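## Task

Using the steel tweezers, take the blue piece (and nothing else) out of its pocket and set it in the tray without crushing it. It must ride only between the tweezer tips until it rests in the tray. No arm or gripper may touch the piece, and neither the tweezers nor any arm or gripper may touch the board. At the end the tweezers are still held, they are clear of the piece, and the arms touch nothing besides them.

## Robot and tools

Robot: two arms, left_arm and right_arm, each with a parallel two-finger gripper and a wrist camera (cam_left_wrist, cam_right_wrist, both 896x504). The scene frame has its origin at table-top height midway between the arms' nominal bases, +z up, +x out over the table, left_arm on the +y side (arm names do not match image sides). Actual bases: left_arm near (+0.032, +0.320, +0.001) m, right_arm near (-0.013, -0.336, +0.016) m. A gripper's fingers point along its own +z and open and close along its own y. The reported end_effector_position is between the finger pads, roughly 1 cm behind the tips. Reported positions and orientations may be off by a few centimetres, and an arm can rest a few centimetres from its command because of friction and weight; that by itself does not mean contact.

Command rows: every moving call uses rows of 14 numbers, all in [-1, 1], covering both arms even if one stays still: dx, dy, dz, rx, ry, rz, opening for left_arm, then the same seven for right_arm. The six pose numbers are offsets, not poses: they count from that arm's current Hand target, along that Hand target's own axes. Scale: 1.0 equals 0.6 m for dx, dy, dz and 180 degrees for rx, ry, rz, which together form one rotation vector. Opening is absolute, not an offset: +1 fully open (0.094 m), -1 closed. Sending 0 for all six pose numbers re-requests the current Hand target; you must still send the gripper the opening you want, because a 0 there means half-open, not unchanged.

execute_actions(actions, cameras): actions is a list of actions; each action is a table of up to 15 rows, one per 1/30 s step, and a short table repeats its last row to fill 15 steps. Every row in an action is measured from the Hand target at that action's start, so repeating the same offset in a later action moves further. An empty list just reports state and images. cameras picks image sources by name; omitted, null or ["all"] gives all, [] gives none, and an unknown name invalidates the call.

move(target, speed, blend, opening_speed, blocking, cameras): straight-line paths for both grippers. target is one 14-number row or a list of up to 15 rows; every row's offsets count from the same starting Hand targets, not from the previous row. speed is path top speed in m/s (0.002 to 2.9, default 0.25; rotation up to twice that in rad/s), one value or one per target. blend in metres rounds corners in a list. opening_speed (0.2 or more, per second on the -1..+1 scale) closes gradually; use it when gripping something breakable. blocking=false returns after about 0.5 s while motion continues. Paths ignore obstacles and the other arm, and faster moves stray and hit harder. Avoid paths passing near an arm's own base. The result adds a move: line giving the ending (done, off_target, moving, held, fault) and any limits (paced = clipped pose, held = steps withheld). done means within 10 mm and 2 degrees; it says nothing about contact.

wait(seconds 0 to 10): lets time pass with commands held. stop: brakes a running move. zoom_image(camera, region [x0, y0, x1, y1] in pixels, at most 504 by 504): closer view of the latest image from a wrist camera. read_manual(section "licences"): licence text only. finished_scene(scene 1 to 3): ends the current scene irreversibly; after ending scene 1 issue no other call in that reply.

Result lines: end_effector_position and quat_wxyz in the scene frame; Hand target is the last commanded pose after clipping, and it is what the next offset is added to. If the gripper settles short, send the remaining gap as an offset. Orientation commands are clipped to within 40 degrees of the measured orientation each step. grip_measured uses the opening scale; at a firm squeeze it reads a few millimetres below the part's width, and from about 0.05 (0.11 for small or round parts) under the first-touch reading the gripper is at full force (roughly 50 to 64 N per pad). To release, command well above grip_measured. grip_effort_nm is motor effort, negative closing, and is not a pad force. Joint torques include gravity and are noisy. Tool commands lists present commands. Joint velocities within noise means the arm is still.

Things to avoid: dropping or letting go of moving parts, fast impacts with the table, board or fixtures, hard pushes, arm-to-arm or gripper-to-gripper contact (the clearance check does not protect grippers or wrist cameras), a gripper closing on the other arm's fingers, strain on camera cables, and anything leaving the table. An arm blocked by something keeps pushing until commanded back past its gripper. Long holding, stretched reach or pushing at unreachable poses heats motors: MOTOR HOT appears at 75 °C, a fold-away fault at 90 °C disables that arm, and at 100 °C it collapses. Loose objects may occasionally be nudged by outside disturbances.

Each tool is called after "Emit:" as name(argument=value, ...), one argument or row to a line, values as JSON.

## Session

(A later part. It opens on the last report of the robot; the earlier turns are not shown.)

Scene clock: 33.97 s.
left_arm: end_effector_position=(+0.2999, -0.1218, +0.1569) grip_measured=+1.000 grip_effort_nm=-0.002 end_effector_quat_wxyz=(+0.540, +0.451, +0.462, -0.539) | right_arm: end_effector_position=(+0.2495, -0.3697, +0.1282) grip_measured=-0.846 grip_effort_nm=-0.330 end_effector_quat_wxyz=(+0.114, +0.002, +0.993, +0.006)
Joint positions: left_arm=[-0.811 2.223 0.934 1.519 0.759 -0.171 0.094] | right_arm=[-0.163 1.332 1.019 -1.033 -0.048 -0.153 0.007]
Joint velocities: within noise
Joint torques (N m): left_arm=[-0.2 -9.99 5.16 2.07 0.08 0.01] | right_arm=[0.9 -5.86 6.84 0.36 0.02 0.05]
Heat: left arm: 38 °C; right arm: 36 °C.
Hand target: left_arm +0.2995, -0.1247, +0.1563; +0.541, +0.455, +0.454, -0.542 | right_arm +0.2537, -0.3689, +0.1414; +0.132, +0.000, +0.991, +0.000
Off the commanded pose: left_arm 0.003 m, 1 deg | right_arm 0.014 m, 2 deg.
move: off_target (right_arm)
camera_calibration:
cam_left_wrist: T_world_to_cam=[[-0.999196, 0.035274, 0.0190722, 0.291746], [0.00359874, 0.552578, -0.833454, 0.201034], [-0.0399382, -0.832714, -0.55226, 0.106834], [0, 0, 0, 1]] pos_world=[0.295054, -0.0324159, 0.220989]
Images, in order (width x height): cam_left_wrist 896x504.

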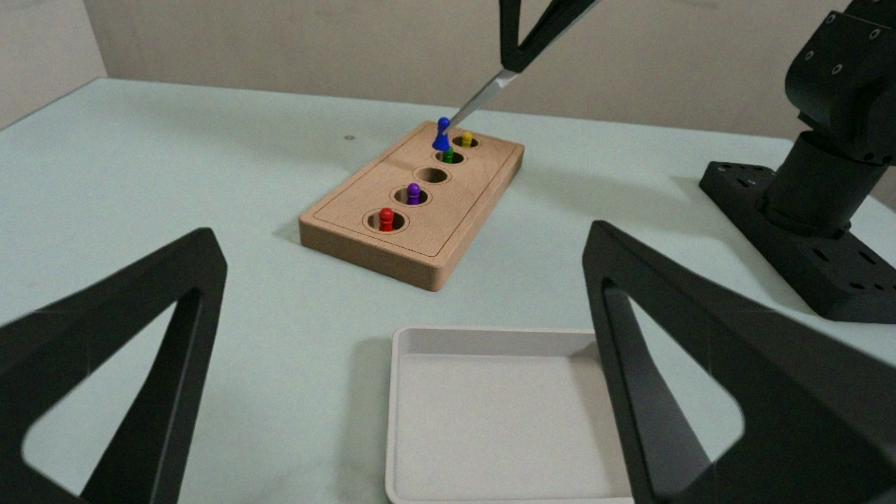

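Emit:
move(
  target=[
    [-0.02,0,-0.1,0,0,0,1,-0.0173,0,-0.0644,0,0,0,-0.852],
    [-0.04,0,-0.23,0,0,0,1,0.0492,0.3198,-0.0718,-0.036,0.001,-0.134,-0.852],
  ],
  speed=0.15,
  blend=0.015,
)

Scene clock: 38.53 s.
left_arm: end_effector_position=(+0.3047, +0.0128, +0.1382) grip_measured=+1.000 grip_effort_nm=-0.007 end_effector_quat_wxyz=(+0.495, +0.465, +0.512, -0.525) | right_arm: end_effector_position=(+0.2042, -0.1827, +0.1671) grip_measured=-0.846 grip_effort_nm=-0.325 end_effector_quat_wxyz=(+0.107, -0.217, +0.970, +0.027)
Joint positions: left_arm=[-0.47 2.018 0.588 1.524 1.107 -0.163 0.094] | right_arm=[0.637 1.344 1.184 -1.193 0.038 0.192 0.007]
Joint velocities: within noise
Joint torques (N m): left_arm=[0.31 -11.85 2.52 2.36 0.14 0.09] | right_arm=[0.39 -3.48 7.12 0.68 0.14 0.07]
Heat: left arm: 39 °C; right arm: 36 °C.
Hand target: left_arm +0.2997, +0.0154, +0.1560; +0.541, +0.455, +0.454, -0.542 | right_arm +0.2140, -0.1770, +0.1753; +0.127, -0.214, +0.968, +0.028
Off the commanded pose: left_arm 0.019 m, 9 deg | right_arm 0.014 m, 2 deg.
joint sent to its limit (left arm) — joint 4 (wrist pitch), upper limit. The joint targets are off in orientation, not in position.
move: off_target (left_arm, right_arm)
camera_calibration:
cam_left_wrist: T_world_to_cam=[[-0.995355, 0.0308238, 0.0912061, 0.281133], [-0.0493363, 0.6502, -0.758159, 0.115583], [-0.0826716, -0.759137, -0.645659, 0.233808], [0, 0, 0, 1]] pos_world=[0.304859, 0.0936748, 0.21295]
cam_right_wrist: T_world_to_cam=[[0.452282, -0.891064, 0.0380092, -0.2694], [-0.772126, -0.36987, 0.516737, 0.00734095], [-0.446387, -0.263059, -0.8553, 0.297989], [0, 0, 0, 1]] pos_world=[0.260531, -0.158949, 0.261316]

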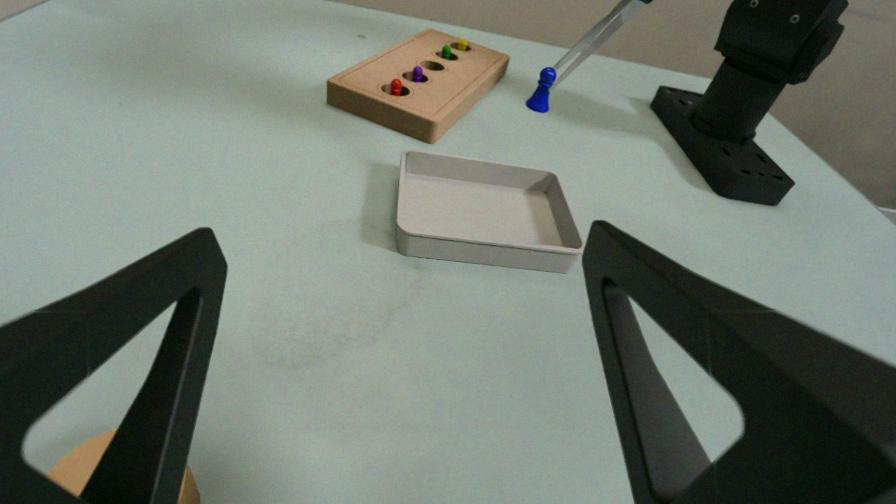

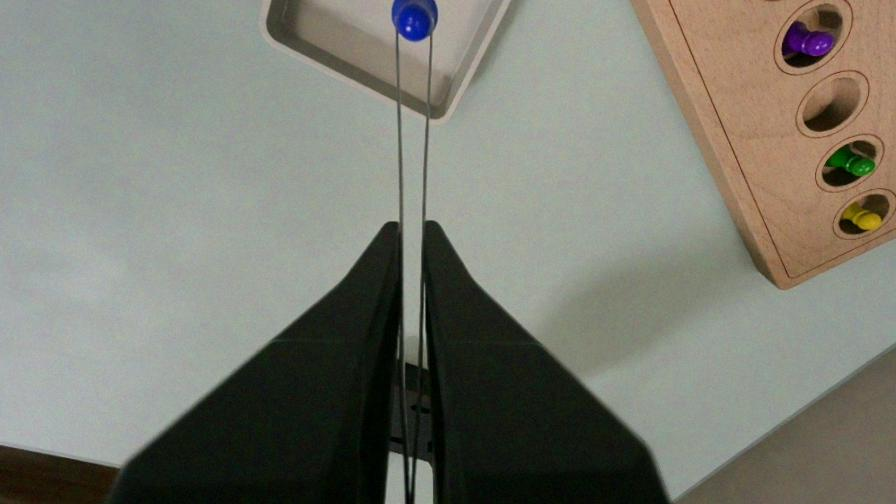

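Emit:
move(
  target=[0,0,0,0,0,0,1,0.028,0,0.1046,0,0,0,-0.852],
  speed=0.12,
)

Emit:
zoom_image(
  camera="cam_left_wrist",
  region=[380, 100, 620, 290],
)

Scene clock: 41.37 s.
left_arm: end_effector_position=(+0.3046, +0.0128, +0.1382) grip_measured=+1.000 grip_effort_nm=0.007 end_effector_quat_wxyz=(+0.495, +0.466, +0.512, -0.525) | right_arm: end_effector_position=(+0.2116, -0.1774, +0.1147) grip_measured=-0.846 grip_effort_nm=-0.325 end_effector_quat_wxyz=(+0.123, -0.216, +0.968, +0.034)
Joint positions: left_arm=[-0.47 2.018 0.588 1.524 1.107 -0.162 0.094] | right_arm=[0.637 1.352 0.974 -0.939 0.038 0.193 0.007]
Joint velocities: within noise
Joint torques (N m): left_arm=[0.35 -11.85 2.59 2.37 0.14 0.07] | right_arm=[0.4 -3.58 4.07 0.84 0.14 0.05]
Heat: left arm: 39 °C; right arm: 36 °C.
Hand target: left_arm +0.2997, +0.0154, +0.1560; +0.541, +0.455, +0.454, -0.542 | right_arm +0.2140, -0.1770, +0.1104; +0.127, -0.214, +0.968, +0.028
Off the commanded pose: left_arm 0.019 m, 9 deg | right_arm 0.005 m, 1 deg.
joint sent to its limit (left arm) — joint 4 (wrist pitch), upper limit. The joint targets are off in orientation, not in position.
move: off_target (left_arm)
camera_calibration:
cam_left_wrist: T_world_to_cam=[[-0.995408, 0.0315337, 0.0903785, 0.281159], [-0.0482384, 0.650269, -0.758171, 0.11524], [-0.0826783, -0.759049, -0.645762, 0.233816], [0, 0, 0, 1]] pos_world=[0.304758, 0.0936745, 0.21295]
cam_right_wrist: T_world_to_cam=[[0.450425, -0.892218, 0.0326264, -0.265194], [-0.787001, -0.379521, 0.486409, 0.0470801], [-0.4216, -0.244768, -0.873122, 0.257989], [0, 0, 0, 1]] pos_world=[0.26527, -0.155595, 0.211008]

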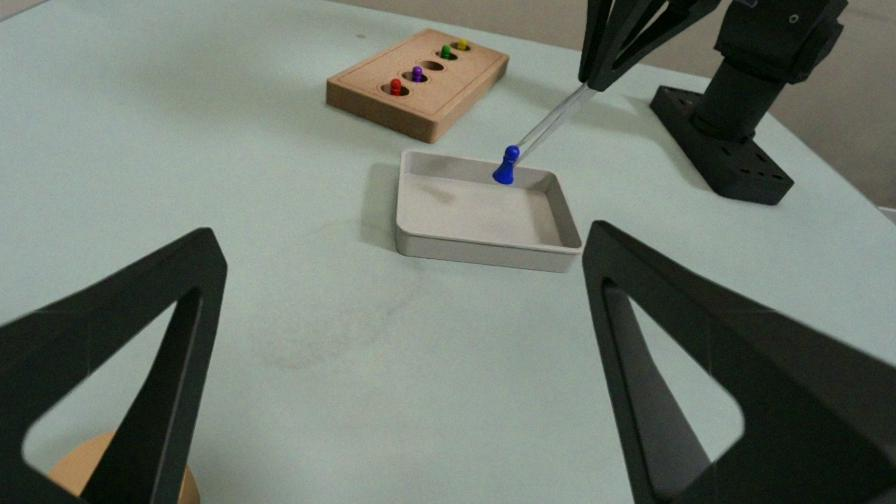

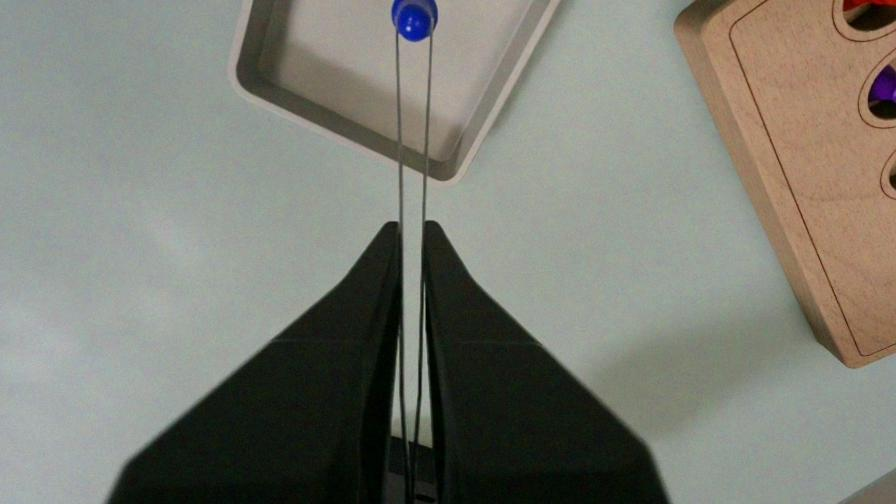

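Scaled by 2.100 from the camera's 896x504 image, which has a finer 1280x720 frame.

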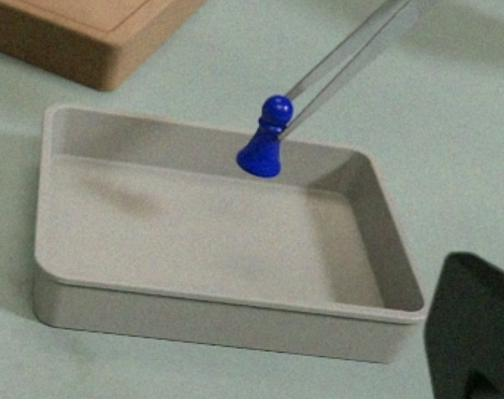

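Emit:
move(
  target=[0,0,0,0,0,0,1,0.0103,0,0.0386,0,0,0,-0.852],
  speed=0.08,
)

Emit:
zoom_image(
  camera="cam_left_wrist",
  region=[400, 130, 580, 280],
)

Scene clock: 44.00 s.
left_arm: end_effector_position=(+0.3046, +0.0128, +0.1382) grip_measured=+1.000 grip_effort_nm=-0.012 end_effector_quat_wxyz=(+0.495, +0.466, +0.512, -0.525) | right_arm: end_effector_position=(+0.2122, -0.1770, +0.0911) grip_measured=-0.846 grip_effort_nm=-0.325 end_effector_quat_wxyz=(+0.124, -0.216, +0.968, +0.034)
Joint positions: left_arm=[-0.47 2.018 0.588 1.524 1.107 -0.162 0.094] | right_arm=[0.637 1.372 0.893 -0.838 0.038 0.193 0.007]
Joint velocities: within noise
Joint torques (N m): left_arm=[0.25 -11.97 2.51 2.34 0.15 0.07] | right_arm=[0.4 -3.59 3.95 0.83 0.14 0.06]
Heat: left arm: 39 °C; right arm: 36 °C.
Hand target: left_arm +0.2997, +0.0154, +0.1560; +0.541, +0.455, +0.454, -0.542 | right_arm +0.2140, -0.1770, +0.0864; +0.127, -0.214, +0.968, +0.028
Off the commanded pose: left_arm 0.019 m, 9 deg | right_arm 0.005 m, 1 deg.
joint sent to its limit (left arm) — joint 4 (wrist pitch), upper limit. The joint targets are off in orientation, not in position.
move: off_target (left_arm)
camera_calibration:
cam_left_wrist: T_world_to_cam=[[-0.995408, 0.0315337, 0.0903785, 0.281159], [-0.0482384, 0.650269, -0.758171, 0.11524], [-0.0826783, -0.759049, -0.645762, 0.233816], [0, 0, 0, 1]] pos_world=[0.304758, 0.0936745, 0.21295]
cam_right_wrist: T_world_to_cam=[[0.450388, -0.892244, 0.0324328, -0.264291], [-0.78744, -0.379839, 0.48545, 0.05928], [-0.42082, -0.24418, -0.873663, 0.237524], [0, 0, 0, 1]] pos_world=[0.265668, -0.155297, 0.18731]

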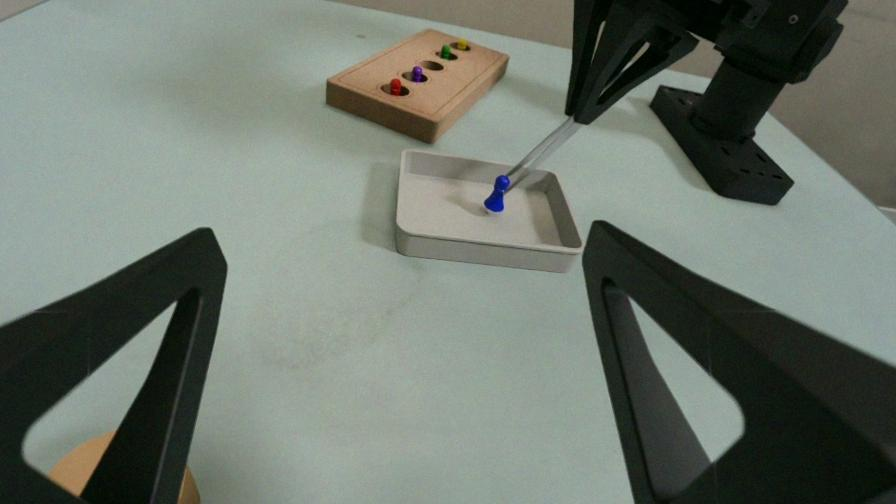

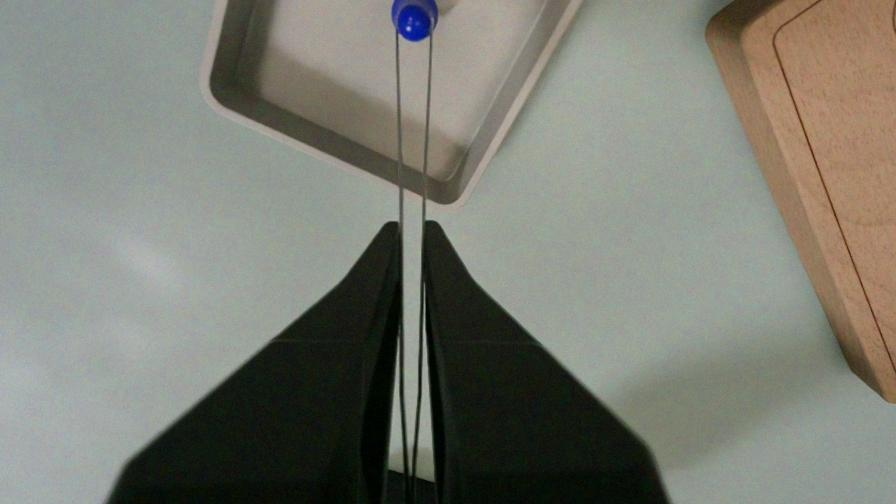

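Scaled by 2.800 from the camera's 896x504 image, which has a finer 1280x720 frame.

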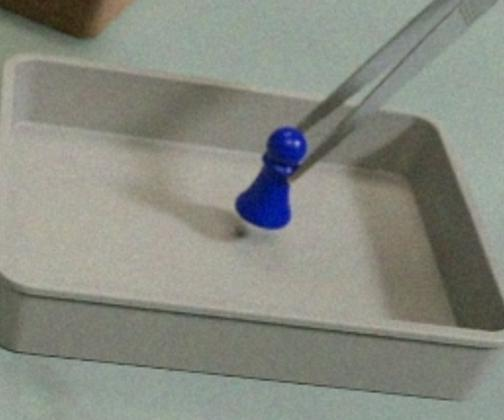

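Emit:
move(
  target=[0,0,0,0,0,0,1,0.0039,0,0.0145,0,0,0,-0.852],
  speed=0.06,
)

Emit:
zoom_image(
  camera="cam_left_wrist",
  region=[430, 140, 560, 250],
)

Emit:
zoom_image(
  camera="cam_right_wrist",
  region=[340, 0, 500, 100],
)

Scene clock: 45.80 s.
left_arm: end_effector_position=(+0.3046, +0.0128, +0.1382) grip_measured=+1.000 grip_effort_nm=-0.002 end_effector_quat_wxyz=(+0.495, +0.466, +0.512, -0.525) | right_arm: end_effector_position=(+0.2127, -0.1767, +0.0827) grip_measured=-0.846 grip_effort_nm=-0.330 end_effector_quat_wxyz=(+0.125, -0.216, +0.968, +0.034)
Joint positions: left_arm=[-0.47 2.018 0.588 1.524 1.107 -0.162 0.094] | right_arm=[0.637 1.381 0.866 -0.799 0.039 0.193 0.007]
Joint velocities: within noise
Joint torques (N m): left_arm=[0.25 -11.88 2.54 2.37 0.18 0.1] | right_arm=[0.43 -3.54 3.84 0.82 0.14 0.05]
Heat: left arm: 39 °C; right arm: 36 °C.
Hand target: left_arm +0.2997, +0.0154, +0.1560; +0.541, +0.455, +0.454, -0.542 | right_arm +0.2140, -0.1770, +0.0774; +0.127, -0.214, +0.968, +0.028
Off the commanded pose: left_arm 0.019 m, 9 deg | right_arm 0.006 m, 1 deg.
joint sent to its limit (left arm) — joint 4 (wrist pitch), upper limit. The joint targets are off in orientation, not in position.
move: off_target (left_arm)
camera_calibration:
cam_left_wrist: T_world_to_cam=[[-0.995443, 0.0314316, 0.090028, 0.281154], [-0.0480334, 0.650308, -0.75815, 0.115165], [-0.0823758, -0.75902, -0.645835, 0.233728], [0, 0, 0, 1]] pos_world=[0.304658, 0.0936746, 0.21295]
cam_right_wrist: T_world_to_cam=[[0.450129, -0.892361, 0.0328082, -0.264088], [-0.788618, -0.380027, 0.483385, 0.064182], [-0.418886, -0.243459, -0.874793, 0.230313], [0, 0, 0, 1]] pos_world=[0.265963, -0.155199, 0.179116]

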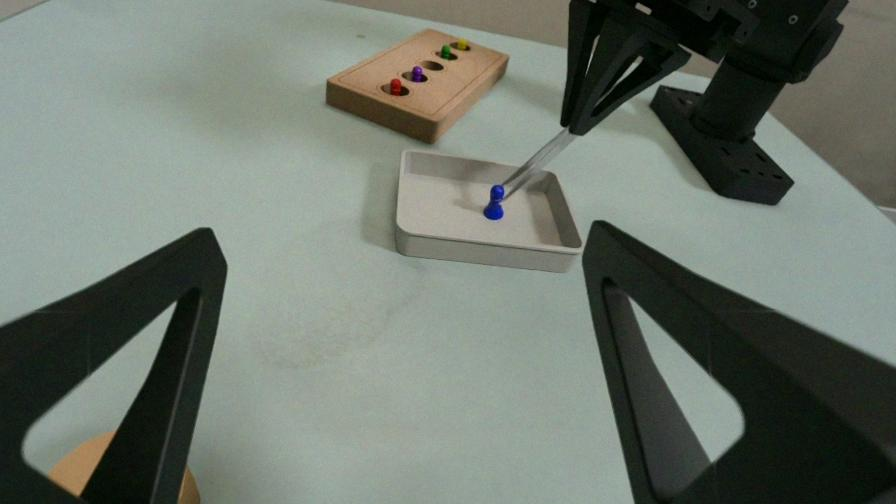

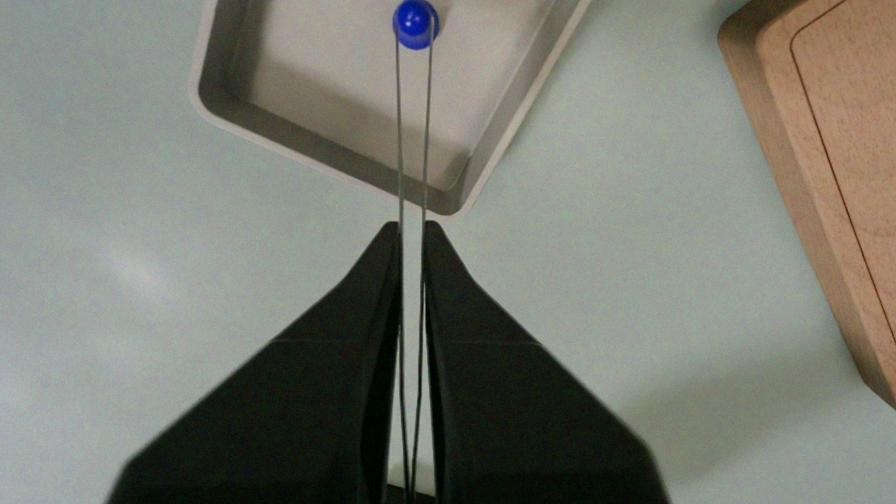

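Scaled by 3.877 from the camera's 896x504 image, which has a finer 1280x720 frame.

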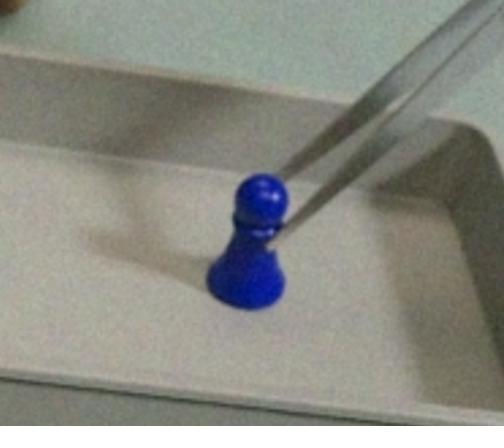

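Scaled by 3.150 from the camera's 896x504 image, which has a finer 1280x720 frame.

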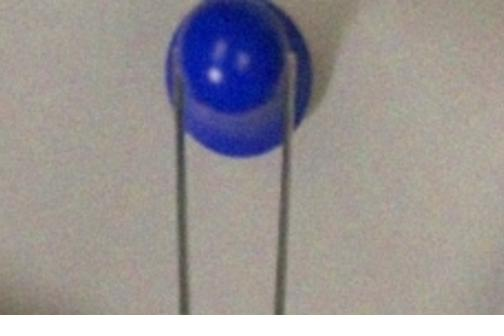

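Emit:
move(
  target=[
    [0,0,0,0,0,0,1,0,0,0,0,0,0,-0.803],
    [0,0,0,0,0,0,1,0.0398,0,-0.0987,0,0,0,-0.803],
  ],
  speed=0.06,
  opening_speed=0.25,
)

Emit:
zoom_image(
  camera="cam_left_wrist",
  region=[400, 100, 620, 280],
)

Scene clock: 49.40 s.
left_arm: end_effector_position=(+0.3046, +0.0128, +0.1382) grip_measured=+1.000 grip_effort_nm=-0.002 end_effector_quat_wxyz=(+0.495, +0.466, +0.512, -0.525) | right_arm: end_effector_position=(+0.1750, -0.1957, +0.1155) grip_measured=-0.805 grip_effort_nm=0.061 end_effector_quat_wxyz=(+0.108, -0.215, +0.970, +0.026)
Joint positions: left_arm=[-0.47 2.018 0.588 1.524 1.107 -0.162 0.094] | right_arm=[0.674 1.222 0.893 -1.025 0.047 0.231 0.009]
Joint velocities: within noise
Joint torques (N m): left_arm=[0.27 -11.93 2.52 2.36 0.15 0.11] | right_arm=[0.72 -4.75 7.01 0.35 0.15 0.05]
Heat: left arm: 38 °C; right arm: 36 °C.
Hand target: left_arm +0.2998, +0.0154, +0.1560; +0.541, +0.455, +0.454, -0.542 | right_arm +0.1792, -0.1932, +0.1285; +0.127, -0.214, +0.968, +0.029
Off the commanded pose: left_arm 0.019 m, 9 deg | right_arm 0.014 m, 2 deg.
joint sent to its limit (left arm) — joint 4 (wrist pitch), upper limit. The joint targets are off in orientation, not in position.
move: off_target (left_arm, right_arm)
camera_calibration:
cam_left_wrist: T_world_to_cam=[[-0.995443, 0.0314316, 0.090028, 0.281154], [-0.0480334, 0.650308, -0.75815, 0.115165], [-0.0823758, -0.75902, -0.645835, 0.233728], [0, 0, 0, 1]] pos_world=[0.304658, 0.0936746, 0.21295]
cam_right_wrist: T_world_to_cam=[[0.448864, -0.892763, 0.038668, -0.265642], [-0.77417, -0.366897, 0.515798, 0.00775642], [-0.446298, -0.261459, -0.855837, 0.237717], [0, 0, 0, 1]] pos_world=[0.231335, -0.172156, 0.209718]

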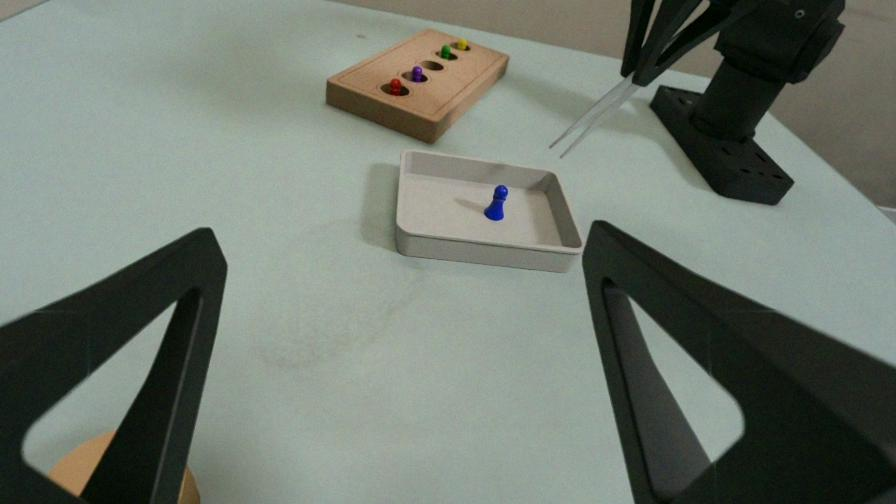

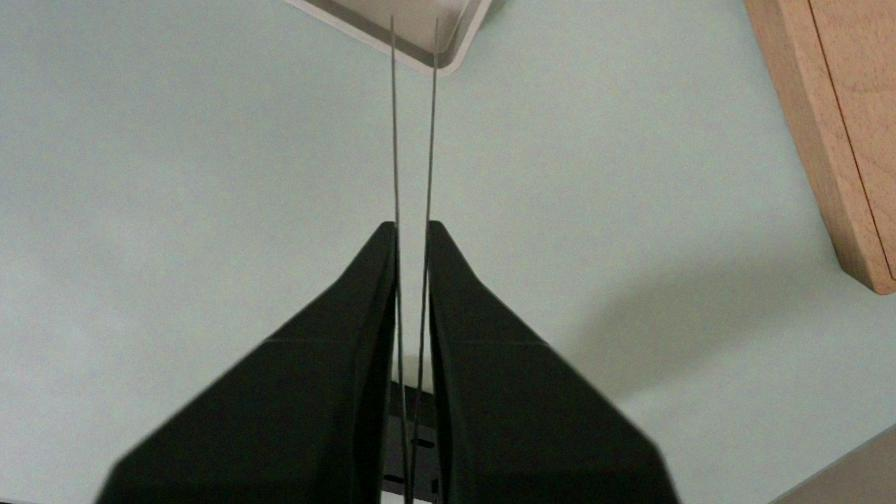

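Scaled by 2.291 from the camera's 896x504 image, which has a finer 1280x720 frame.

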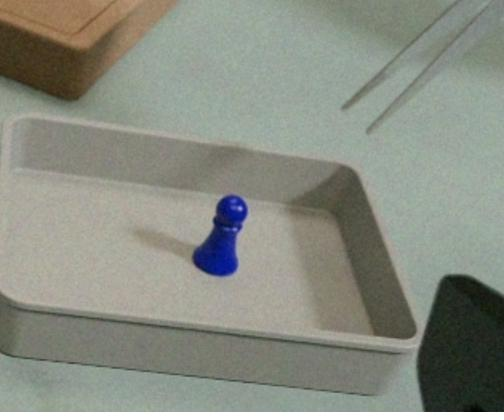

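Emit:
finished_scene(
  scene=3,
)

The scene is finished: the task was done.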